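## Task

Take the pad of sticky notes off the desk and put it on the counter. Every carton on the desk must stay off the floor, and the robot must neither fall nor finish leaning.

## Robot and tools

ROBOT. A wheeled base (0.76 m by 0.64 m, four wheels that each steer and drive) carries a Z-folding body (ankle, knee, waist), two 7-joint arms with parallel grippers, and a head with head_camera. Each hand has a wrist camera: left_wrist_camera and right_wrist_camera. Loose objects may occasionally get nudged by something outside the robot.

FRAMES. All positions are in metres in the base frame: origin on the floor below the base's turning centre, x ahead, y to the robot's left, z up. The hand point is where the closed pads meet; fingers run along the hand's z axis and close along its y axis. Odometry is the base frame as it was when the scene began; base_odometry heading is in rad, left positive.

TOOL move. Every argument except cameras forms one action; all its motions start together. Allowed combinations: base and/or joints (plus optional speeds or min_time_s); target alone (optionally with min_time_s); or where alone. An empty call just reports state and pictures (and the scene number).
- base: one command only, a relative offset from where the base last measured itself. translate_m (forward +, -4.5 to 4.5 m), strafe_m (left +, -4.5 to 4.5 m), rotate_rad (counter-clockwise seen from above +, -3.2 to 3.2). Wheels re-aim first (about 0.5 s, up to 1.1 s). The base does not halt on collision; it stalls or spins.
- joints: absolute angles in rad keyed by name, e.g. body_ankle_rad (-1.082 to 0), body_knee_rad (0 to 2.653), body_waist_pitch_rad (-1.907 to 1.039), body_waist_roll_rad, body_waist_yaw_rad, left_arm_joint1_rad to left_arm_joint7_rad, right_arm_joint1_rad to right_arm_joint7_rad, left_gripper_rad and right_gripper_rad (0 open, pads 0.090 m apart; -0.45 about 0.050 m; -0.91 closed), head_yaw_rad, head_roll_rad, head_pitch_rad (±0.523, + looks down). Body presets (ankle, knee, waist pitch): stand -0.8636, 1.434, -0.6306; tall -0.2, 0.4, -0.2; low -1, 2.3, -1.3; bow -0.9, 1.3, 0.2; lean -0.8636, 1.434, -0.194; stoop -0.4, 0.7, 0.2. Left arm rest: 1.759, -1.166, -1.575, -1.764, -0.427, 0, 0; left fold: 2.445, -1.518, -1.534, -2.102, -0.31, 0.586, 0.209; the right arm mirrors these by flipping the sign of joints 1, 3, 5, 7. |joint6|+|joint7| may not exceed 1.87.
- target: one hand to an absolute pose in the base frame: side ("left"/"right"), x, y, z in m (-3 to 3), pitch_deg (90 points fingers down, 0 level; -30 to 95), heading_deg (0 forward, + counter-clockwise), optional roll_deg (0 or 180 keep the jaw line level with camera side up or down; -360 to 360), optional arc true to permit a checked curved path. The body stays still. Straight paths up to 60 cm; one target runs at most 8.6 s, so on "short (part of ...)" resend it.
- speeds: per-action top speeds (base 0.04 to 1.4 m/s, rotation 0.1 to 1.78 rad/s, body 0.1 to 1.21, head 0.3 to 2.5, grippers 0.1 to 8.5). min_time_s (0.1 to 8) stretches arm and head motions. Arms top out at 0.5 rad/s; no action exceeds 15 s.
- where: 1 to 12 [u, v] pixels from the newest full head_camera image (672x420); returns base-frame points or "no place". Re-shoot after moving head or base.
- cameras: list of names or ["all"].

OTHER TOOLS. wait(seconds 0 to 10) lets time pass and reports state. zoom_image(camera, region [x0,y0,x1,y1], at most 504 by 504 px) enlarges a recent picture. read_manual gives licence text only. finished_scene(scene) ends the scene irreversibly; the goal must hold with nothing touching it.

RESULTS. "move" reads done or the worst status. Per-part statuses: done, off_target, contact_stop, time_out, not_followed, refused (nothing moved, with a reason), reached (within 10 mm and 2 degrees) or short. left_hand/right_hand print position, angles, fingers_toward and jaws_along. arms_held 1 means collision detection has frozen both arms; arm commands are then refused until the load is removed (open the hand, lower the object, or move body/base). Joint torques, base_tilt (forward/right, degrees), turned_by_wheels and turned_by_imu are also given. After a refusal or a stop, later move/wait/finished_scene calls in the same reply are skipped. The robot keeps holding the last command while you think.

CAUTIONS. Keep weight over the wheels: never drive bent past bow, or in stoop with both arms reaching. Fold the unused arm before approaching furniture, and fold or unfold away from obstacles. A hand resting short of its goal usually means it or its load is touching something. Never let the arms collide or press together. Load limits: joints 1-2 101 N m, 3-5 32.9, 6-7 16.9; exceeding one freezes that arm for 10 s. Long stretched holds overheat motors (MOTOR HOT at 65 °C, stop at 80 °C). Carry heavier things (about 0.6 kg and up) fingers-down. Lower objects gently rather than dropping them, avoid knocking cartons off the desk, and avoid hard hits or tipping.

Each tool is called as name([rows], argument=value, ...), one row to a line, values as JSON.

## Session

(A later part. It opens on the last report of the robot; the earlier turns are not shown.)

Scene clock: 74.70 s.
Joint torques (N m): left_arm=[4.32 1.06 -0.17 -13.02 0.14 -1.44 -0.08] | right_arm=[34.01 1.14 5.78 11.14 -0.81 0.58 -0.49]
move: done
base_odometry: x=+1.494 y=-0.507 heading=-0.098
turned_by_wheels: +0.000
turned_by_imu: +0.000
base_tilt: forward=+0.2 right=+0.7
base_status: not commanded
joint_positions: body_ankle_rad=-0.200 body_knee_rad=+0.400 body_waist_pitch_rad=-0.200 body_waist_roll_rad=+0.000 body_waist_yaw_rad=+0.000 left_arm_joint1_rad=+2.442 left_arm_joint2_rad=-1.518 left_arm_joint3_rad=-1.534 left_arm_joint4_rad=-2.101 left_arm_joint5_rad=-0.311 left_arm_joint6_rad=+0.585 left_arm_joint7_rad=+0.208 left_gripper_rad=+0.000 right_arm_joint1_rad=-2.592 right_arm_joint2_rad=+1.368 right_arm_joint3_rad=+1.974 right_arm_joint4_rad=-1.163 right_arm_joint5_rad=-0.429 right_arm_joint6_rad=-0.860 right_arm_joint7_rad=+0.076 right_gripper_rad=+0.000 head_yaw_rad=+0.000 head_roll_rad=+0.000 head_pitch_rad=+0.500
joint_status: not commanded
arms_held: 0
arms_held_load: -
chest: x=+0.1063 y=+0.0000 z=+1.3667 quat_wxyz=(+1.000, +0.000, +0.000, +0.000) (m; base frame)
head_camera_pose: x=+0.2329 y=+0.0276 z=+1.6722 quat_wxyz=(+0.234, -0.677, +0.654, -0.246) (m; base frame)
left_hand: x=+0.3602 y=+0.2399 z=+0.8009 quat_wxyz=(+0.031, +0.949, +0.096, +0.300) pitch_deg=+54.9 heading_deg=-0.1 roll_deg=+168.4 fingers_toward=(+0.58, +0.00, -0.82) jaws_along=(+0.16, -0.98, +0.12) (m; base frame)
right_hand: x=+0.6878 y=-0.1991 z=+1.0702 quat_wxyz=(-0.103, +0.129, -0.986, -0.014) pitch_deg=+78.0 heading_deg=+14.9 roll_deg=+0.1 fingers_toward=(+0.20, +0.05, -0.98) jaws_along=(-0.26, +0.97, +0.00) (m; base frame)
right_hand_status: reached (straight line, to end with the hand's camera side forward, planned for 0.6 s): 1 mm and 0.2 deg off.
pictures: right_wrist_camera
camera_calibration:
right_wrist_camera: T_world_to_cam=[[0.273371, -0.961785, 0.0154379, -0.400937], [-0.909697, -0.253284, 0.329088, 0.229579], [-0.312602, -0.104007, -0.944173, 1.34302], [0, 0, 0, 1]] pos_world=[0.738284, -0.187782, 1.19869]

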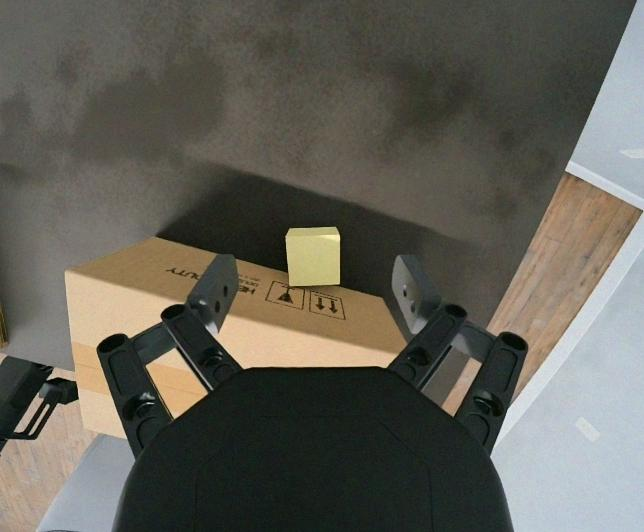

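move(target={"side":"right","x":0.69,"y":-0.202,"z":0.991,"pitch_deg":83,"heading_deg":15,"roll_deg":0}, cameras=["right_wrist_camera"])

move(joints={"right_gripper_rad": -0.8}, cameras=["right_wrist_camera"])

move(target={"side":"right","x":0.69,"y":-0.2,"z":1.12,"pitch_deg":78,"heading_deg":15,"roll_deg":0}, cameras=["right_wrist_camera","head_camera"])

Scene clock: 77.43 s.
Joint torques (N m): left_arm=[4.1 1.84 -0.25 -12.88 0.16 -1.5 -0.16] | right_arm=[36.37 0.86 4.12 10.64 -0.63 -0.16 -0.33]
move: done
base_odometry: x=+1.494 y=-0.507 heading=-0.098
turned_by_wheels: +0.000
turned_by_imu: +0.000
base_tilt: forward=+0.1 right=+0.8
base_status: not commanded
joint_positions: body_ankle_rad=-0.200 body_knee_rad=+0.400 body_waist_pitch_rad=-0.200 body_waist_roll_rad=+0.000 body_waist_yaw_rad=+0.000 left_arm_joint1_rad=+2.442 left_arm_joint2_rad=-1.518 left_arm_joint3_rad=-1.534 left_arm_joint4_rad=-2.101 left_arm_joint5_rad=-0.311 left_arm_joint6_rad=+0.585 left_arm_joint7_rad=+0.208 left_gripper_rad=+0.000 right_arm_joint1_rad=-2.840 right_arm_joint2_rad=+1.436 right_arm_joint3_rad=+1.964 right_arm_joint4_rad=-0.918 right_arm_joint5_rad=-0.488 right_arm_joint6_rad=-0.911 right_arm_joint7_rad=-0.002 right_gripper_rad=+0.000 head_yaw_rad=+0.000 head_roll_rad=+0.000 head_pitch_rad=+0.500
joint_status: not commanded
arms_held: 0
arms_held_load: -
chest: x=+0.1063 y=+0.0000 z=+1.3667 quat_wxyz=(+1.000, +0.000, +0.000, +0.000) (m; base frame)
head_camera_pose: x=+0.2329 y=+0.0276 z=+1.6722 quat_wxyz=(+0.234, -0.677, +0.654, -0.246) (m; base frame)
left_hand: x=+0.3600 y=+0.2399 z=+0.8008 quat_wxyz=(+0.031, +0.949, +0.096, +0.300) pitch_deg=+54.9 heading_deg=-0.1 roll_deg=+168.4 fingers_toward=(+0.58, +0.00, -0.82) jaws_along=(+0.16, -0.98, +0.12) (m; base frame)
right_hand: x=+0.6906 y=-0.2025 z=+0.9916 quat_wxyz=(-0.062, +0.129, -0.990, -0.008) pitch_deg=+82.9 heading_deg=+15.2 roll_deg=+0.3 fingers_toward=(+0.12, +0.03, -0.99) jaws_along=(-0.26, +0.97, +0.00) (m; base frame)
right_hand_status: reached (straight line, to end with the hand's camera side forward, planned for 0.9 s): 1 mm and 0.2 deg off.
pictures: right_wrist_camera
camera_calibration:
right_wrist_camera: T_world_to_cam=[[0.274845, -0.961394, 0.0134901, -0.402786], [-0.87945, -0.245698, 0.407677, 0.159899], [-0.388624, -0.123912, -0.913026, 1.28691], [0, 0, 0, 1]] pos_world=[0.751449, -0.188486, 1.11523]

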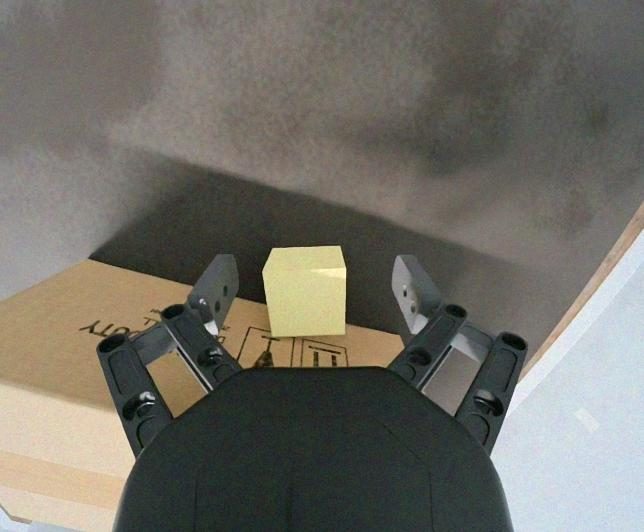

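Scene clock: 78.63 s.
Joint torques (N m): left_arm=[4.31 1.09 -0.35 -13.01 0.28 -1.44 -0.16] | right_arm=[36.47 0.58 4.06 10.48 -0.27 -0.04 -0.22]
move: off_target
base_odometry: x=+1.494 y=-0.507 heading=-0.098
turned_by_wheels: +0.000
turned_by_imu: +0.000
base_tilt: forward=+0.2 right=+0.9
base_status: not commanded
joint_positions: body_ankle_rad=-0.200 body_knee_rad=+0.400 body_waist_pitch_rad=-0.200 body_waist_roll_rad=+0.000 body_waist_yaw_rad=+0.000 left_arm_joint1_rad=+2.442 left_arm_joint2_rad=-1.518 left_arm_joint3_rad=-1.534 left_arm_joint4_rad=-2.101 left_arm_joint5_rad=-0.311 left_arm_joint6_rad=+0.585 left_arm_joint7_rad=+0.208 left_gripper_rad=+0.000 right_arm_joint1_rad=-2.839 right_arm_joint2_rad=+1.436 right_arm_joint3_rad=+1.964 right_arm_joint4_rad=-0.918 right_arm_joint5_rad=-0.489 right_arm_joint6_rad=-0.912 right_arm_joint7_rad=-0.002 right_gripper_rad=-0.491 head_yaw_rad=+0.000 head_roll_rad=+0.000 head_pitch_rad=+0.500
joint_status: right_gripper_rad off_target (ended at -0.491, target -0.800)
arms_held: 0
arms_held_load: -
chest: x=+0.1063 y=+0.0000 z=+1.3667 quat_wxyz=(+1.000, +0.000, +0.000, +0.000) (m; base frame)
head_camera_pose: x=+0.2329 y=+0.0276 z=+1.6722 quat_wxyz=(+0.234, -0.677, +0.654, -0.246) (m; base frame)
left_hand: x=+0.3600 y=+0.2399 z=+0.8008 quat_wxyz=(+0.031, +0.949, +0.096, +0.300) pitch_deg=+54.9 heading_deg=-0.1 roll_deg=+168.4 fingers_toward=(+0.58, +0.00, -0.82) jaws_along=(+0.16, -0.98, +0.12) (m; base frame)
right_hand: x=+0.6908 y=-0.2025 z=+0.9918 quat_wxyz=(-0.062, +0.129, -0.990, -0.008) pitch_deg=+82.9 heading_deg=+15.2 roll_deg=+0.3 fingers_toward=(+0.12, +0.03, -0.99) jaws_along=(-0.26, +0.97, +0.00) (m; base frame)
pictures: right_wrist_camera
camera_calibration:
right_wrist_camera: T_world_to_cam=[[0.274863, -0.961388, 0.0135418, -0.402886], [-0.879519, -0.245716, 0.407517, 0.160132], [-0.388454, -0.123922, -0.913097, 1.28708], [0, 0, 0, 1]] pos_world=[0.751548, -0.188486, 1.11543]

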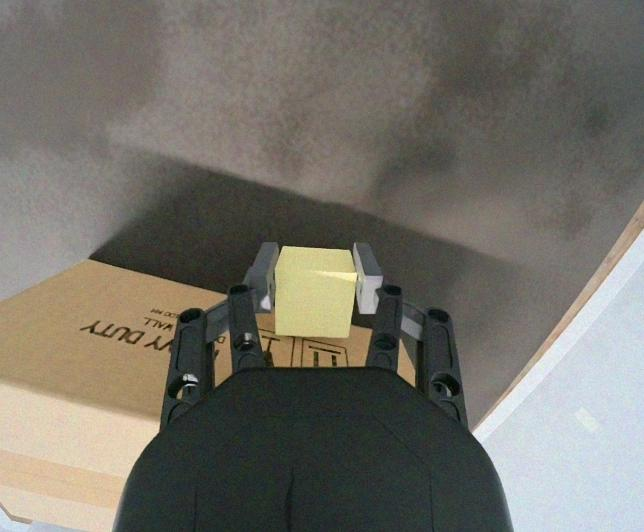

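Scene clock: 80.23 s.
Joint torques (N m): left_arm=[4.51 1.24 -0.2 -13.01 0.12 -1.48 -0.13] | right_arm=[35.74 0.71 2.17 12.17 0.54 0.22 -0.34]
move: done
base_odometry: x=+1.494 y=-0.507 heading=-0.098
turned_by_wheels: +0.000
turned_by_imu: +0.000
base_tilt: forward=+0.1 right=+0.8
base_status: not commanded
joint_positions: body_ankle_rad=-0.200 body_knee_rad=+0.400 body_waist_pitch_rad=-0.200 body_waist_roll_rad=+0.000 body_waist_yaw_rad=+0.000 left_arm_joint1_rad=+2.443 left_arm_joint2_rad=-1.518 left_arm_joint3_rad=-1.534 left_arm_joint4_rad=-2.101 left_arm_joint5_rad=-0.311 left_arm_joint6_rad=+0.585 left_arm_joint7_rad=+0.208 left_gripper_rad=+0.000 right_arm_joint1_rad=-2.472 right_arm_joint2_rad=+1.504 right_arm_joint3_rad=+1.762 right_arm_joint4_rad=-1.136 right_arm_joint5_rad=-0.374 right_arm_joint6_rad=-0.912 right_arm_joint7_rad=-0.150 right_gripper_rad=-0.491 head_yaw_rad=+0.000 head_roll_rad=+0.000 head_pitch_rad=+0.500
joint_status: not commanded
arms_held: 0
arms_held_load: -
chest: x=+0.1063 y=+0.0000 z=+1.3667 quat_wxyz=(+1.000, +0.000, +0.000, +0.000) (m; base frame)
head_camera_pose: x=+0.2329 y=+0.0276 z=+1.6722 quat_wxyz=(+0.234, -0.677, +0.654, -0.246) (m; base frame)
left_hand: x=+0.3600 y=+0.2399 z=+0.8008 quat_wxyz=(+0.031, +0.949, +0.096, +0.300) pitch_deg=+54.9 heading_deg=-0.1 roll_deg=+168.4 fingers_toward=(+0.58, +0.00, -0.82) jaws_along=(+0.16, -0.98, +0.12) (m; base frame)
right_hand: x=+0.6895 y=-0.2010 z=+1.1183 quat_wxyz=(-0.102, +0.129, -0.986, -0.013) pitch_deg=+78.1 heading_deg=+14.9 roll_deg=+0.0 fingers_toward=(+0.20, +0.05, -0.98) jaws_along=(-0.26, +0.97, +0.00) (m; base frame)
right_hand_status: reached (straight line, to end with the hand's camera side forward, planned for 1.1 s): 2 mm and 0.1 deg off.
pictures: head_camera, right_wrist_camera
camera_calibration:
head_camera: T_world_to_cam=[[0.0251374, -0.999323, 0.0268768, -0.0231723], [-0.769599, -0.036504, -0.637483, 1.24628], [0.638033, -0.00465972, -0.769995, 1.1391], [0, 0, 0, 1]] pos_world=[0.232939, 0.0276455, 1.67221]
right_wrist_camera: T_world_to_cam=[[0.274998, -0.961314, 0.0158735, -0.405482], [-0.908725, -0.254492, 0.330836, 0.211998], [-0.313998, -0.105404, -0.943555, 1.38867], [0, 0, 0, 1]] pos_world=[0.740193, -0.189472, 1.24658]

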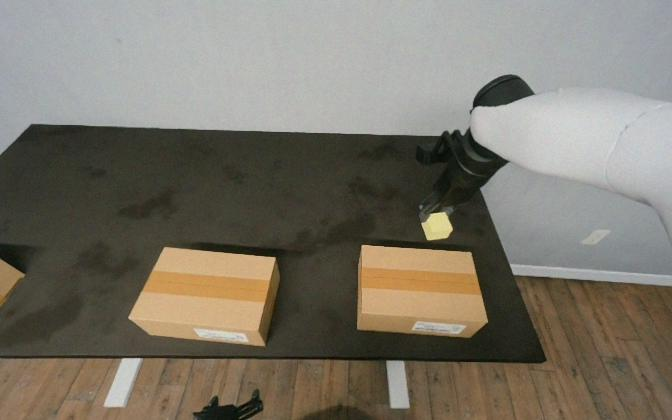

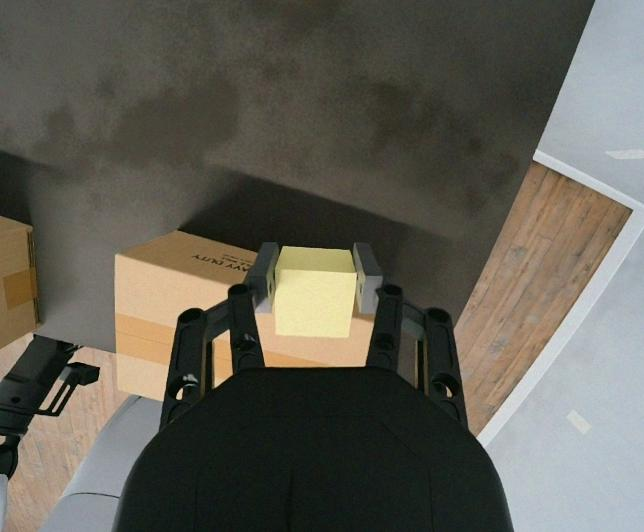

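move(target={"side":"right","x":0.67,"y":-0.2,"z":1.18,"pitch_deg":70,"heading_deg":15,"roll_deg":0})

move(base={"translate_m": -0.7}, speeds={"translate_m": 0.6})

move(base={"rotate_rad": 3.16}, joints={"head_pitch_rad":0.1}, speeds={"rotate_rad": 1.2}, cameras=["head_camera"])

Scene clock: 82.83 s.
Joint torques (N m): left_arm=[4.43 1.46 -0.18 -13 0.08 -1.47 -0.1] | right_arm=[30.75 -0.36 2.59 12.57 0.61 0.85 0.18]
move: done
base_odometry: x=+1.494 y=-0.507 heading=-0.098
turned_by_wheels: +0.000
turned_by_imu: +0.000
base_tilt: forward=+0.2 right=+0.9
base_status: not commanded
joint_positions: body_ankle_rad=-0.200 body_knee_rad=+0.400 body_waist_pitch_rad=-0.200 body_waist_roll_rad=+0.000 body_waist_yaw_rad=+0.000 left_arm_joint1_rad=+2.443 left_arm_joint2_rad=-1.518 left_arm_joint3_rad=-1.534 left_arm_joint4_rad=-2.101 left_arm_joint5_rad=-0.311 left_arm_joint6_rad=+0.585 left_arm_joint7_rad=+0.208 left_gripper_rad=+0.000 right_arm_joint1_rad=-2.197 right_arm_joint2_rad=+1.449 right_arm_joint3_rad=+1.755 right_arm_joint4_rad=-1.447 right_arm_joint5_rad=-0.331 right_arm_joint6_rad=-0.751 right_arm_joint7_rad=-0.094 right_gripper_rad=-0.491 head_yaw_rad=+0.000 head_roll_rad=+0.000 head_pitch_rad=+0.500
joint_status: not commanded
arms_held: 0
arms_held_load: -
chest: x=+0.1063 y=+0.0000 z=+1.3667 quat_wxyz=(+1.000, +0.000, +0.000, +0.000) (m; base frame)
head_camera_pose: x=+0.2329 y=+0.0276 z=+1.6722 quat_wxyz=(+0.234, -0.677, +0.654, -0.246) (m; base frame)
left_hand: x=+0.3600 y=+0.2399 z=+0.8008 quat_wxyz=(+0.031, +0.949, +0.096, +0.300) pitch_deg=+54.9 heading_deg=-0.1 roll_deg=+168.4 fingers_toward=(+0.58, +0.00, -0.82) jaws_along=(+0.16, -0.98, +0.12) (m; base frame)
right_hand: x=+0.6689 y=-0.1994 z=+1.1779 quat_wxyz=(-0.170, +0.130, -0.977, -0.022) pitch_deg=+70.3 heading_deg=+15.1 roll_deg=-0.1 fingers_toward=(+0.33, +0.09, -0.94) jaws_along=(-0.26, +0.97, +0.00) (m; base frame)
right_hand_status: reached (straight line, to end with the hand's camera side up, planned for 1.0 s): 2 mm and 0.3 deg off.
pictures: none

Scene clock: 86.67 s.
Joint torques (N m): left_arm=[3.23 1.52 -0.25 -13.19 0.22 -1.43 -0.1] | right_arm=[28.76 -0.68 2.81 12.74 0.41 0.67 0.11]
move: done
base_odometry: x=+0.797 y=-0.439 heading=-0.098
turned_by_wheels: +0.000
turned_by_imu: +0.000
base_tilt: forward=+0.2 right=+0.9
base_status: done
joint_positions: body_ankle_rad=-0.200 body_knee_rad=+0.400 body_waist_pitch_rad=-0.200 body_waist_roll_rad=+0.000 body_waist_yaw_rad=+0.000 left_arm_joint1_rad=+2.444 left_arm_joint2_rad=-1.518 left_arm_joint3_rad=-1.534 left_arm_joint4_rad=-2.101 left_arm_joint5_rad=-0.311 left_arm_joint6_rad=+0.585 left_arm_joint7_rad=+0.208 left_gripper_rad=+0.000 right_arm_joint1_rad=-2.194 right_arm_joint2_rad=+1.449 right_arm_joint3_rad=+1.755 right_arm_joint4_rad=-1.448 right_arm_joint5_rad=-0.331 right_arm_joint6_rad=-0.750 right_arm_joint7_rad=-0.094 right_gripper_rad=-0.491 head_yaw_rad=+0.000 head_roll_rad=+0.000 head_pitch_rad=+0.500
joint_status: not commanded
arms_held: 0
arms_held_load: -
chest: x=+0.1058 y=+0.0000 z=+1.3668 quat_wxyz=(+1.000, +0.000, +0.000, +0.000) (m; base frame)
head_camera_pose: x=+0.2322 y=+0.0276 z=+1.6723 quat_wxyz=(+0.234, -0.677, +0.653, -0.246) (m; base frame)
left_hand: x=+0.3587 y=+0.2399 z=+0.8004 quat_wxyz=(+0.031, +0.949, +0.096, +0.299) pitch_deg=+55.0 heading_deg=-0.1 roll_deg=+168.4 fingers_toward=(+0.57, +0.00, -0.82) jaws_along=(+0.16, -0.98, +0.12) (m; base frame)
right_hand: x=+0.6690 y=-0.1996 z=+1.1797 quat_wxyz=(-0.171, +0.130, -0.976, -0.022) pitch_deg=+70.1 heading_deg=+14.9 roll_deg=-0.2 fingers_toward=(+0.33, +0.09, -0.94) jaws_along=(-0.26, +0.97, +0.00) (m; base frame)
pictures: none

Scene clock: 91.23 s.
Joint torques (N m): left_arm=[3.49 1.2 0.16 -13.09 0.14 -1.47 -0.13] | right_arm=[29.54 -0.73 2.9 12.6 0.41 0.67 -0.08]
move: done
base_odometry: x=+0.797 y=-0.439 heading=+3.061
turned_by_wheels: +3.160
turned_by_imu: +3.140
base_tilt: forward=+0.2 right=+0.8
base_status: done
joint_positions: body_ankle_rad=-0.200 body_knee_rad=+0.400 body_waist_pitch_rad=-0.200 body_waist_roll_rad=+0.000 body_waist_yaw_rad=+0.000 left_arm_joint1_rad=+2.444 left_arm_joint2_rad=-1.517 left_arm_joint3_rad=-1.535 left_arm_joint4_rad=-2.101 left_arm_joint5_rad=-0.311 left_arm_joint6_rad=+0.585 left_arm_joint7_rad=+0.208 left_gripper_rad=+0.000 right_arm_joint1_rad=-2.195 right_arm_joint2_rad=+1.449 right_arm_joint3_rad=+1.755 right_arm_joint4_rad=-1.447 right_arm_joint5_rad=-0.331 right_arm_joint6_rad=-0.750 right_arm_joint7_rad=-0.093 right_gripper_rad=-0.491 head_yaw_rad=+0.000 head_roll_rad=+0.000 head_pitch_rad=+0.100
joint_status: all done
arms_held: 0
arms_held_load: -
chest: x=+0.1058 y=+0.0000 z=+1.3668 quat_wxyz=(+1.000, +0.000, +0.000, +0.000) (m; base frame)
head_camera_pose: x=+0.2028 y=+0.0277 z=+1.7217 quat_wxyz=(+0.359, -0.614, +0.594, -0.375) (m; base frame)
left_hand: x=+0.3589 y=+0.2405 z=+0.8005 quat_wxyz=(+0.030, +0.949, +0.096, +0.300) pitch_deg=+55.0 heading_deg=+0.0 roll_deg=+168.5 fingers_toward=(+0.57, +0.00, -0.82) jaws_along=(+0.16, -0.98, +0.11) (m; base frame)
right_hand: x=+0.6693 y=-0.1997 z=+1.1793 quat_wxyz=(-0.172, +0.129, -0.976, -0.022) pitch_deg=+70.1 heading_deg=+14.8 roll_deg=-0.3 fingers_toward=(+0.33, +0.09, -0.94) jaws_along=(-0.26, +0.97, +0.00) (m; base frame)
pictures: head_camera
camera_calibration:
head_camera: T_world_to_cam=[[0.0130255, -0.999317, 0.034586, -0.0344593], [-0.460094, -0.0366997, -0.887112, 1.6216], [0.887775, -0.00435775, -0.460258, 0.612521], [0, 0, 0, 1]] pos_world=[0.202755, 0.0277455, 1.72165]

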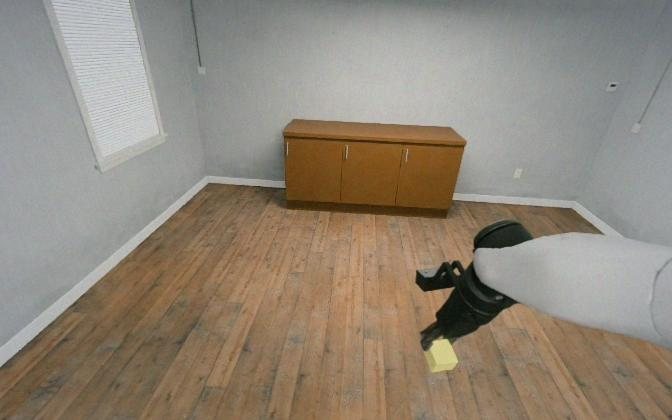

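move([
  [287,135],
  [462,144],
  [370,140],
  [370,130],
])

Scene clock: 91.63 s.
Joint torques (N m): left_arm=[3.41 1.72 0.09 -12.95 0.31 -1.42 -0.16] | right_arm=[29.88 -0.33 2.93 12.82 0.42 0.63 -0.11]
base_odometry: x=+0.797 y=-0.439 heading=+3.061
turned_by_wheels: +0.000
turned_by_imu: +0.000
base_tilt: forward=+0.1 right=+0.9
where, head_camera: pixel (287, 135): x +3.284, y +0.508, z +0.914; pixel (462, 144): x +3.215, y -1.162, z +0.910; pixel (370, 140): x +3.258, y -0.292, z +0.903; pixel (370, 130): x +3.482, y -0.307, z +0.946. By the robot's depth camera.
base_status: done
joint_positions: body_ankle_rad=-0.200 body_knee_rad=+0.400 body_waist_pitch_rad=-0.200 body_waist_roll_rad=+0.000 body_waist_yaw_rad=+0.000 left_arm_joint1_rad=+2.444 left_arm_joint2_rad=-1.517 left_arm_joint3_rad=-1.535 left_arm_joint4_rad=-2.101 left_arm_joint5_rad=-0.311 left_arm_joint6_rad=+0.585 left_arm_joint7_rad=+0.208 left_gripper_rad=+0.000 right_arm_joint1_rad=-2.195 right_arm_joint2_rad=+1.449 right_arm_joint3_rad=+1.755 right_arm_joint4_rad=-1.447 right_arm_joint5_rad=-0.331 right_arm_joint6_rad=-0.750 right_arm_joint7_rad=-0.093 right_gripper_rad=-0.491 head_yaw_rad=+0.000 head_roll_rad=+0.000 head_pitch_rad=+0.100
joint_status: all done
arms_held: 0
arms_held_load: -
chest: x=+0.1058 y=+0.0000 z=+1.3668 quat_wxyz=(+1.000, +0.000, +0.000, +0.000) (m; base frame)
head_camera_pose: x=+0.2028 y=+0.0277 z=+1.7217 quat_wxyz=(+0.359, -0.614, +0.594, -0.375) (m; base frame)
left_hand: x=+0.3589 y=+0.2405 z=+0.8005 quat_wxyz=(+0.030, +0.949, +0.096, +0.300) pitch_deg=+55.0 heading_deg=+0.0 roll_deg=+168.5 fingers_toward=(+0.57, +0.00, -0.82) jaws_along=(+0.16, -0.98, +0.11) (m; base frame)
right_hand: x=+0.6693 y=-0.1997 z=+1.1793 quat_wxyz=(-0.172, +0.129, -0.976, -0.022) pitch_deg=+70.1 heading_deg=+14.8 roll_deg=-0.3 fingers_toward=(+0.33, +0.09, -0.94) jaws_along=(-0.26, +0.97, +0.00) (m; base frame)
pictures: none

move(base={"rotate_rad": -0.04}, joints={"head_pitch_rad":0.5})

move(base={"translate_m": 2.7}, speeds={"translate_m": 0.9}, cameras=["head_camera"])

move([
  [336,300],
  [300,290],
  [336,250],
  [336,270],
  [336,320],
  [300,310],
])

Scene clock: 94.30 s.
Joint torques (N m): left_arm=[3.6 1.53 -0.16 -13.14 0.18 -1.47 -0.15] | right_arm=[29.56 0.73 3.07 12.69 0.18 0.63 -0.06]
move: done
base_odometry: x=+0.797 y=-0.439 heading=+3.021
turned_by_wheels: -0.040
turned_by_imu: -0.040
base_tilt: forward=+0.2 right=+0.8
base_status: done
joint_positions: body_ankle_rad=-0.200 body_knee_rad=+0.400 body_waist_pitch_rad=-0.200 body_waist_roll_rad=+0.000 body_waist_yaw_rad=+0.000 left_arm_joint1_rad=+2.443 left_arm_joint2_rad=-1.517 left_arm_joint3_rad=-1.534 left_arm_joint4_rad=-2.101 left_arm_joint5_rad=-0.311 left_arm_joint6_rad=+0.585 left_arm_joint7_rad=+0.208 left_gripper_rad=+0.000 right_arm_joint1_rad=-2.195 right_arm_joint2_rad=+1.446 right_arm_joint3_rad=+1.754 right_arm_joint4_rad=-1.448 right_arm_joint5_rad=-0.331 right_arm_joint6_rad=-0.750 right_arm_joint7_rad=-0.093 right_gripper_rad=-0.491 head_yaw_rad=+0.000 head_roll_rad=+0.000 head_pitch_rad=+0.500
joint_status: all done
arms_held: 0
arms_held_load: -
chest: x=+0.1058 y=+0.0000 z=+1.3668 quat_wxyz=(+1.000, +0.000, +0.000, +0.000) (m; base frame)
head_camera_pose: x=+0.2323 y=+0.0276 z=+1.6723 quat_wxyz=(+0.234, -0.677, +0.653, -0.246) (m; base frame)
left_hand: x=+0.3593 y=+0.2400 z=+0.8007 quat_wxyz=(+0.031, +0.949, +0.096, +0.300) pitch_deg=+54.9 heading_deg=-0.1 roll_deg=+168.4 fingers_toward=(+0.57, +0.00, -0.82) jaws_along=(+0.16, -0.98, +0.12) (m; base frame)
right_hand: x=+0.6692 y=-0.2005 z=+1.1793 quat_wxyz=(-0.171, +0.128, -0.977, -0.023) pitch_deg=+70.1 heading_deg=+15.0 roll_deg=+0.0 fingers_toward=(+0.33, +0.09, -0.94) jaws_along=(-0.26, +0.97, +0.00) (m; base frame)
pictures: none

Scene clock: 100.70 s.
Joint torques (N m): left_arm=[4.02 1.08 -0.15 -13.18 0.13 -1.45 -0.12] | right_arm=[30.18 0.82 3.04 12.61 0.26 0.5 -0.13]
move: done
base_odometry: x=-1.885 y=-0.129 heading=+3.028
turned_by_wheels: +0.007
turned_by_imu: +0.003
base_tilt: forward=+0.2 right=+0.8
base_status: done
joint_positions: body_ankle_rad=-0.200 body_knee_rad=+0.400 body_waist_pitch_rad=-0.200 body_waist_roll_rad=+0.000 body_waist_yaw_rad=+0.000 left_arm_joint1_rad=+2.443 left_arm_joint2_rad=-1.517 left_arm_joint3_rad=-1.534 left_arm_joint4_rad=-2.101 left_arm_joint5_rad=-0.311 left_arm_joint6_rad=+0.585 left_arm_joint7_rad=+0.208 left_gripper_rad=+0.000 right_arm_joint1_rad=-2.195 right_arm_joint2_rad=+1.447 right_arm_joint3_rad=+1.754 right_arm_joint4_rad=-1.448 right_arm_joint5_rad=-0.331 right_arm_joint6_rad=-0.750 right_arm_joint7_rad=-0.093 right_gripper_rad=-0.491 head_yaw_rad=+0.000 head_roll_rad=+0.000 head_pitch_rad=+0.500
joint_status: not commanded
arms_held: 0
arms_held_load: -
chest: x=+0.1062 y=+0.0000 z=+1.3667 quat_wxyz=(+1.000, +0.000, +0.000, +0.000) (m; base frame)
head_camera_pose: x=+0.2328 y=+0.0276 z=+1.6722 quat_wxyz=(+0.234, -0.677, +0.653, -0.246) (m; base frame)
left_hand: x=+0.3598 y=+0.2401 z=+0.8007 quat_wxyz=(+0.030, +0.949, +0.096, +0.300) pitch_deg=+54.9 heading_deg=+0.0 roll_deg=+168.4 fingers_toward=(+0.57, +0.00, -0.82) jaws_along=(+0.16, -0.98, +0.12) (m; base frame)
right_hand: x=+0.6694 y=-0.2003 z=+1.1788 quat_wxyz=(-0.171, +0.129, -0.977, -0.023) pitch_deg=+70.1 heading_deg=+15.0 roll_deg=+0.0 fingers_toward=(+0.33, +0.09, -0.94) jaws_along=(-0.26, +0.97, +0.00) (m; base frame)
pictures: head_camera
camera_calibration:
head_camera: T_world_to_cam=[[0.0252004, -0.999323, 0.0267993, -0.0230548], [-0.769597, -0.036503, -0.637486, 1.24621], [0.638033, -0.00455973, -0.769996, 1.13916], [0, 0, 0, 1]] pos_world=[0.232839, 0.0276456, 1.67221]

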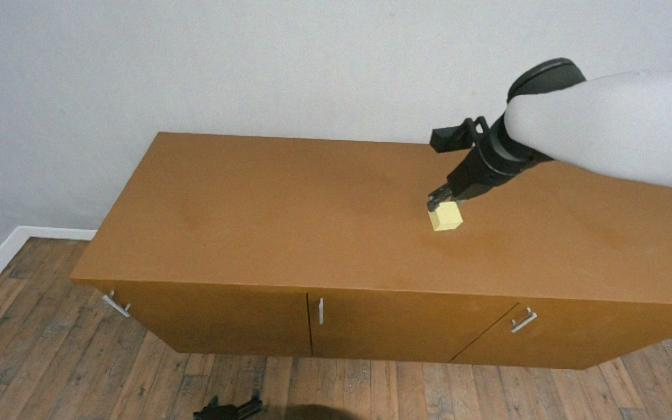

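Scene clock: 100.70 s.
Joint torques (N m): left_arm=[4.02 1.08 -0.15 -13.18 0.13 -1.45 -0.12] | right_arm=[30.18 0.82 3.04 12.61 0.26 0.5 -0.13]
base_odometry: x=-1.885 y=-0.129 heading=+3.028
turned_by_wheels: +0.000
turned_by_imu: +0.000
base_tilt: forward=+0.2 right=+0.8
where, head_camera: pixel (336, 300): x +0.624, y +0.012, z +0.792; pixel (300, 290): x +0.599, y +0.108, z +0.900; pixel (336, 250): x +0.712, y +0.018, z +0.919; pixel (336, 270): x +0.651, y +0.017, z +0.918; pixel (336, 320): x +0.625, y +0.008, z +0.634; pixel (300, 310): x +0.624, y +0.121, z +0.709. By the robot's depth camera.
base_status: done
joint_positions: body_ankle_rad=-0.200 body_knee_rad=+0.400 body_waist_pitch_rad=-0.200 body_waist_roll_rad=+0.000 body_waist_yaw_rad=+0.000 left_arm_joint1_rad=+2.443 left_arm_joint2_rad=-1.517 left_arm_joint3_rad=-1.534 left_arm_joint4_rad=-2.101 left_arm_joint5_rad=-0.311 left_arm_joint6_rad=+0.585 left_arm_joint7_rad=+0.208 left_gripper_rad=+0.000 right_arm_joint1_rad=-2.195 right_arm_joint2_rad=+1.447 right_arm_joint3_rad=+1.754 right_arm_joint4_rad=-1.448 right_arm_joint5_rad=-0.331 right_arm_joint6_rad=-0.750 right_arm_joint7_rad=-0.093 right_gripper_rad=-0.491 head_yaw_rad=+0.000 head_roll_rad=+0.000 head_pitch_rad=+0.500
joint_status: not commanded
arms_held: 0
arms_held_load: -
chest: x=+0.1062 y=+0.0000 z=+1.3667 quat_wxyz=(+1.000, +0.000, +0.000, +0.000) (m; base frame)
head_camera_pose: x=+0.2328 y=+0.0276 z=+1.6722 quat_wxyz=(+0.234, -0.677, +0.653, -0.246) (m; base frame)
left_hand: x=+0.3598 y=+0.2401 z=+0.8007 quat_wxyz=(+0.030, +0.949, +0.096, +0.300) pitch_deg=+54.9 heading_deg=+0.0 roll_deg=+168.4 fingers_toward=(+0.57, +0.00, -0.82) jaws_along=(+0.16, -0.98, +0.12) (m; base frame)
right_hand: x=+0.6694 y=-0.2003 z=+1.1788 quat_wxyz=(-0.171, +0.129, -0.977, -0.023) pitch_deg=+70.1 heading_deg=+15.0 roll_deg=+0.0 fingers_toward=(+0.33, +0.09, -0.94) jaws_along=(-0.26, +0.97, +0.00) (m; base frame)
pictures: none

move(base={"translate_m": 0.15})

move(target={"side":"right","x":0.67,"y":-0.2,"z":0.98,"pitch_deg":83,"heading_deg":15,"roll_deg":0})

move(target={"side":"right","x":0.67,"y":-0.2,"z":0.953,"pitch_deg":83,"heading_deg":15,"roll_deg":0}, cameras=["right_wrist_camera"])

Scene clock: 104.17 s.
Joint torques (N m): left_arm=[4.23 1.29 -0.06 -13.12 0.18 -1.41 -0.11] | right_arm=[30.6 0.7 3.04 12.71 0.36 0.63 -0.05]
move: done
base_odometry: x=-2.034 y=-0.113 heading=+3.029
turned_by_wheels: +0.001
turned_by_imu: +0.000
base_tilt: forward=+0.2 right=+0.8
base_status: done
joint_positions: body_ankle_rad=-0.200 body_knee_rad=+0.400 body_waist_pitch_rad=-0.200 body_waist_roll_rad=+0.000 body_waist_yaw_rad=+0.000 left_arm_joint1_rad=+2.442 left_arm_joint2_rad=-1.517 left_arm_joint3_rad=-1.534 left_arm_joint4_rad=-2.101 left_arm_joint5_rad=-0.311 left_arm_joint6_rad=+0.585 left_arm_joint7_rad=+0.208 left_gripper_rad=+0.000 right_arm_joint1_rad=-2.196 right_arm_joint2_rad=+1.447 right_arm_joint3_rad=+1.754 right_arm_joint4_rad=-1.447 right_arm_joint5_rad=-0.331 right_arm_joint6_rad=-0.750 right_arm_joint7_rad=-0.093 right_gripper_rad=-0.491 head_yaw_rad=+0.000 head_roll_rad=+0.000 head_pitch_rad=+0.500
joint_status: not commanded
arms_held: 0
arms_held_load: -
chest: x=+0.1063 y=+0.0000 z=+1.3667 quat_wxyz=(+1.000, +0.000, +0.000, +0.000) (m; base frame)
head_camera_pose: x=+0.2330 y=+0.0276 z=+1.6722 quat_wxyz=(+0.234, -0.677, +0.654, -0.246) (m; base frame)
left_hand: x=+0.3603 y=+0.2401 z=+0.8009 quat_wxyz=(+0.031, +0.949, +0.096, +0.300) pitch_deg=+54.9 heading_deg=+0.0 roll_deg=+168.4 fingers_toward=(+0.58, +0.00, -0.82) jaws_along=(+0.16, -0.98, +0.12) (m; base frame)
right_hand: x=+0.6695 y=-0.2004 z=+1.1786 quat_wxyz=(-0.171, +0.129, -0.977, -0.023) pitch_deg=+70.1 heading_deg=+15.0 roll_deg=+0.0 fingers_toward=(+0.33, +0.09, -0.94) jaws_along=(-0.26, +0.97, +0.00) (m; base frame)
pictures: none

Scene clock: 106.13 s.
Joint torques (N m): left_arm=[4.18 1.28 -0.02 -13.16 -0.02 -1.54 -0.17] | right_arm=[35.74 0.03 1.98 11.2 -0.46 -0.1 -0.39]
move: done
base_odometry: x=-2.034 y=-0.113 heading=+3.029
turned_by_wheels: +0.000
turned_by_imu: +0.000
base_tilt: forward=+0.2 right=+0.8
base_status: not commanded
joint_positions: body_ankle_rad=-0.200 body_knee_rad=+0.400 body_waist_pitch_rad=-0.200 body_waist_roll_rad=+0.000 body_waist_yaw_rad=+0.000 left_arm_joint1_rad=+2.443 left_arm_joint2_rad=-1.517 left_arm_joint3_rad=-1.534 left_arm_joint4_rad=-2.101 left_arm_joint5_rad=-0.311 left_arm_joint6_rad=+0.585 left_arm_joint7_rad=+0.208 left_gripper_rad=+0.000 right_arm_joint1_rad=-2.760 right_arm_joint2_rad=+1.538 right_arm_joint3_rad=+1.742 right_arm_joint4_rad=-1.061 right_arm_joint5_rad=-0.344 right_arm_joint6_rad=-0.781 right_arm_joint7_rad=-0.101 right_gripper_rad=-0.491 head_yaw_rad=+0.000 head_roll_rad=+0.000 head_pitch_rad=+0.500
joint_status: not commanded
arms_held: 0
arms_held_load: -
chest: x=+0.1063 y=+0.0000 z=+1.3667 quat_wxyz=(+1.000, +0.000, +0.000, +0.000) (m; base frame)
head_camera_pose: x=+0.2329 y=+0.0276 z=+1.6722 quat_wxyz=(+0.234, -0.677, +0.653, -0.246) (m; base frame)
left_hand: x=+0.3599 y=+0.2401 z=+0.8007 quat_wxyz=(+0.030, +0.949, +0.096, +0.300) pitch_deg=+54.9 heading_deg=+0.0 roll_deg=+168.4 fingers_toward=(+0.57, +0.00, -0.82) jaws_along=(+0.16, -0.98, +0.12) (m; base frame)
right_hand: x=+0.6700 y=-0.2005 z=+0.9799 quat_wxyz=(-0.061, +0.129, -0.990, -0.008) pitch_deg=+83.0 heading_deg=+15.3 roll_deg=+0.5 fingers_toward=(+0.12, +0.03, -0.99) jaws_along=(-0.26, +0.97, +0.00) (m; base frame)
right_hand_status: reached (straight line, to end with the hand's camera side forward, planned for 1.5 s): 0 mm and 0.1 deg off.
pictures: none

Scene clock: 107.07 s.
Joint torques (N m): left_arm=[3.76 1.34 -0.08 -13.13 0.07 -1.4 -0.11] | right_arm=[35.98 0.31 1.88 10.99 -0.65 0.33 0.25]
move: done
base_odometry: x=-2.034 y=-0.113 heading=+3.029
turned_by_wheels: +0.000
turned_by_imu: +0.000
base_tilt: forward=+0.1 right=+0.9
base_status: not commanded
joint_positions: body_ankle_rad=-0.200 body_knee_rad=+0.400 body_waist_pitch_rad=-0.200 body_waist_roll_rad=+0.000 body_waist_yaw_rad=+0.000 left_arm_joint1_rad=+2.443 left_arm_joint2_rad=-1.517 left_arm_joint3_rad=-1.534 left_arm_joint4_rad=-2.101 left_arm_joint5_rad=-0.311 left_arm_joint6_rad=+0.585 left_arm_joint7_rad=+0.208 left_gripper_rad=+0.000 right_arm_joint1_rad=-2.830 right_arm_joint2_rad=+1.542 right_arm_joint3_rad=+1.740 right_arm_joint4_rad=-1.022 right_arm_joint5_rad=-0.345 right_arm_joint6_rad=-0.752 right_arm_joint7_rad=-0.099 right_gripper_rad=-0.491 head_yaw_rad=+0.000 head_roll_rad=+0.000 head_pitch_rad=+0.500
joint_status: not commanded
arms_held: 0
arms_held_load: -
chest: x=+0.1063 y=+0.0000 z=+1.3667 quat_wxyz=(+1.000, +0.000, +0.000, +0.000) (m; base frame)
head_camera_pose: x=+0.2329 y=+0.0276 z=+1.6722 quat_wxyz=(+0.234, -0.677, +0.653, -0.246) (m; base frame)
left_hand: x=+0.3599 y=+0.2401 z=+0.8007 quat_wxyz=(+0.030, +0.949, +0.096, +0.300) pitch_deg=+54.9 heading_deg=+0.0 roll_deg=+168.4 fingers_toward=(+0.57, +0.00, -0.82) jaws_along=(+0.16, -0.98, +0.12) (m; base frame)
right_hand: x=+0.6690 y=-0.2000 z=+0.9524 quat_wxyz=(-0.059, +0.129, -0.990, -0.009) pitch_deg=+83.1 heading_deg=+16.5 roll_deg=+1.6 fingers_toward=(+0.11, +0.03, -0.99) jaws_along=(-0.26, +0.97, +0.00) (m; base frame)
right_hand_status: reached (straight line, to end with the hand's camera side forward, planned for 0.4 s): 1 mm and 0.3 deg off.
pictures: right_wrist_camera
camera_calibration:
right_wrist_camera: T_world_to_cam=[[0.274892, -0.961415, 0.0107229, -0.391316], [-0.877514, -0.246313, 0.41146, 0.152437], [-0.392943, -0.122516, -0.911365, 1.24454], [0, 0, 0, 1]] pos_world=[0.730369, -0.186193, 1.07571]

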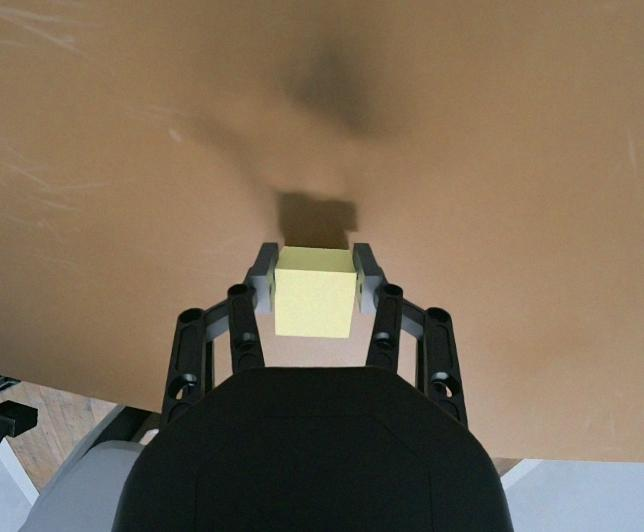

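move(joints={"right_gripper_rad": -0.15})

move(target={"side":"right","x":0.67,"y":-0.2,"z":1.08,"pitch_deg":78,"heading_deg":15,"roll_deg":0}, cameras=["right_wrist_camera"])

Scene clock: 108.97 s.
Joint torques (N m): left_arm=[4.15 1.42 -0.08 -13.15 0.13 -1.4 -0.14] | right_arm=[36.03 0.87 1.71 11 -0.43 0.23 0.16]
move: done
base_odometry: x=-2.034 y=-0.113 heading=+3.029
turned_by_wheels: +0.000
turned_by_imu: +0.000
base_tilt: forward=+0.1 right=+0.8
base_status: not commanded
joint_positions: body_ankle_rad=-0.200 body_knee_rad=+0.400 body_waist_pitch_rad=-0.200 body_waist_roll_rad=+0.000 body_waist_yaw_rad=+0.000 left_arm_joint1_rad=+2.443 left_arm_joint2_rad=-1.517 left_arm_joint3_rad=-1.534 left_arm_joint4_rad=-2.101 left_arm_joint5_rad=-0.311 left_arm_joint6_rad=+0.585 left_arm_joint7_rad=+0.208 left_gripper_rad=+0.000 right_arm_joint1_rad=-2.830 right_arm_joint2_rad=+1.542 right_arm_joint3_rad=+1.740 right_arm_joint4_rad=-1.022 right_arm_joint5_rad=-0.345 right_arm_joint6_rad=-0.752 right_arm_joint7_rad=-0.099 right_gripper_rad=-0.151 head_yaw_rad=+0.000 head_roll_rad=+0.000 head_pitch_rad=+0.500
joint_status: all done
arms_held: 0
arms_held_load: -
chest: x=+0.1063 y=+0.0000 z=+1.3667 quat_wxyz=(+1.000, +0.000, +0.000, +0.000) (m; base frame)
head_camera_pose: x=+0.2329 y=+0.0276 z=+1.6722 quat_wxyz=(+0.234, -0.677, +0.653, -0.246) (m; base frame)
left_hand: x=+0.3599 y=+0.2401 z=+0.8007 quat_wxyz=(+0.030, +0.949, +0.096, +0.300) pitch_deg=+54.9 heading_deg=+0.0 roll_deg=+168.4 fingers_toward=(+0.57, +0.00, -0.82) jaws_along=(+0.16, -0.98, +0.12) (m; base frame)
right_hand: x=+0.6691 y=-0.2000 z=+0.9524 quat_wxyz=(-0.059, +0.129, -0.990, -0.009) pitch_deg=+83.1 heading_deg=+16.4 roll_deg=+1.6 fingers_toward=(+0.12, +0.03, -0.99) jaws_along=(-0.26, +0.97, +0.00) (m; base frame)
pictures: none

Scene clock: 110.53 s.
Joint torques (N m): left_arm=[4.35 1.24 -0.14 -13.07 0.11 -1.5 -0.07] | right_arm=[34.33 -1.33 2.72 11.18 0.25 0.14 -0.33]
move: done
base_odometry: x=-2.034 y=-0.113 heading=+3.029
turned_by_wheels: +0.000
turned_by_imu: +0.000
base_tilt: forward=+0.2 right=+0.8
base_status: not commanded
joint_positions: body_ankle_rad=-0.200 body_knee_rad=+0.400 body_waist_pitch_rad=-0.200 body_waist_roll_rad=+0.000 body_waist_yaw_rad=+0.000 left_arm_joint1_rad=+2.443 left_arm_joint2_rad=-1.517 left_arm_joint3_rad=-1.534 left_arm_joint4_rad=-2.101 left_arm_joint5_rad=-0.311 left_arm_joint6_rad=+0.585 left_arm_joint7_rad=+0.208 left_gripper_rad=+0.000 right_arm_joint1_rad=-2.471 right_arm_joint2_rad=+1.500 right_arm_joint3_rad=+1.751 right_arm_joint4_rad=-1.278 right_arm_joint5_rad=-0.335 right_arm_joint6_rad=-0.775 right_arm_joint7_rad=-0.093 right_gripper_rad=-0.150 head_yaw_rad=+0.000 head_roll_rad=+0.000 head_pitch_rad=+0.500
joint_status: not commanded
arms_held: 0
arms_held_load: -
chest: x=+0.1063 y=+0.0000 z=+1.3667 quat_wxyz=(+1.000, +0.000, +0.000, +0.000) (m; base frame)
head_camera_pose: x=+0.2329 y=+0.0276 z=+1.6722 quat_wxyz=(+0.234, -0.677, +0.654, -0.246) (m; base frame)
left_hand: x=+0.3598 y=+0.2401 z=+0.8007 quat_wxyz=(+0.030, +0.949, +0.096, +0.300) pitch_deg=+54.9 heading_deg=+0.0 roll_deg=+168.4 fingers_toward=(+0.57, +0.00, -0.82) jaws_along=(+0.16, -0.98, +0.12) (m; base frame)
right_hand: x=+0.6698 y=-0.2003 z=+1.0789 quat_wxyz=(-0.103, +0.131, -0.986, -0.012) pitch_deg=+78.1 heading_deg=+14.2 roll_deg=-0.9 fingers_toward=(+0.20, +0.05, -0.98) jaws_along=(-0.26, +0.97, +0.00) (m; base frame)
right_hand_status: reached (straight line, to end with the hand's camera side forward, planned for 1.1 s): 1 mm and 0.2 deg off.
pictures: right_wrist_camera
camera_calibration:
right_wrist_camera: T_world_to_cam=[[0.277348, -0.960584, 0.0188772, -0.403463], [-0.90873, -0.255897, 0.329738, 0.208134], [-0.31191, -0.108607, -0.943884, 1.34381], [0, 0, 0, 1]] pos_world=[0.720186, -0.188353, 1.20739]

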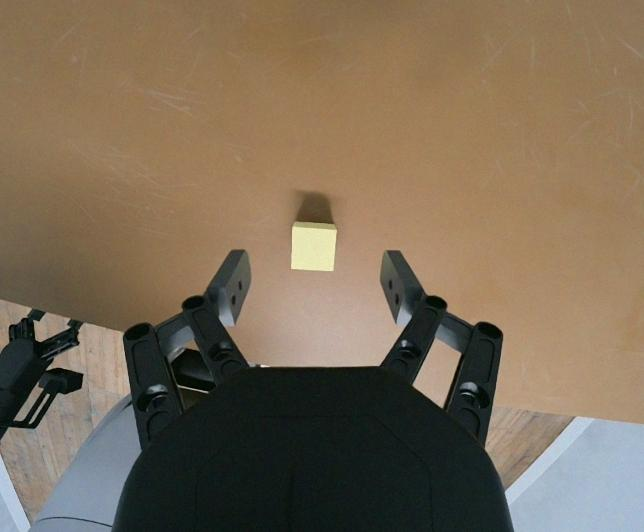

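finished_scene(scene=3)

The scene is finished: the task was done.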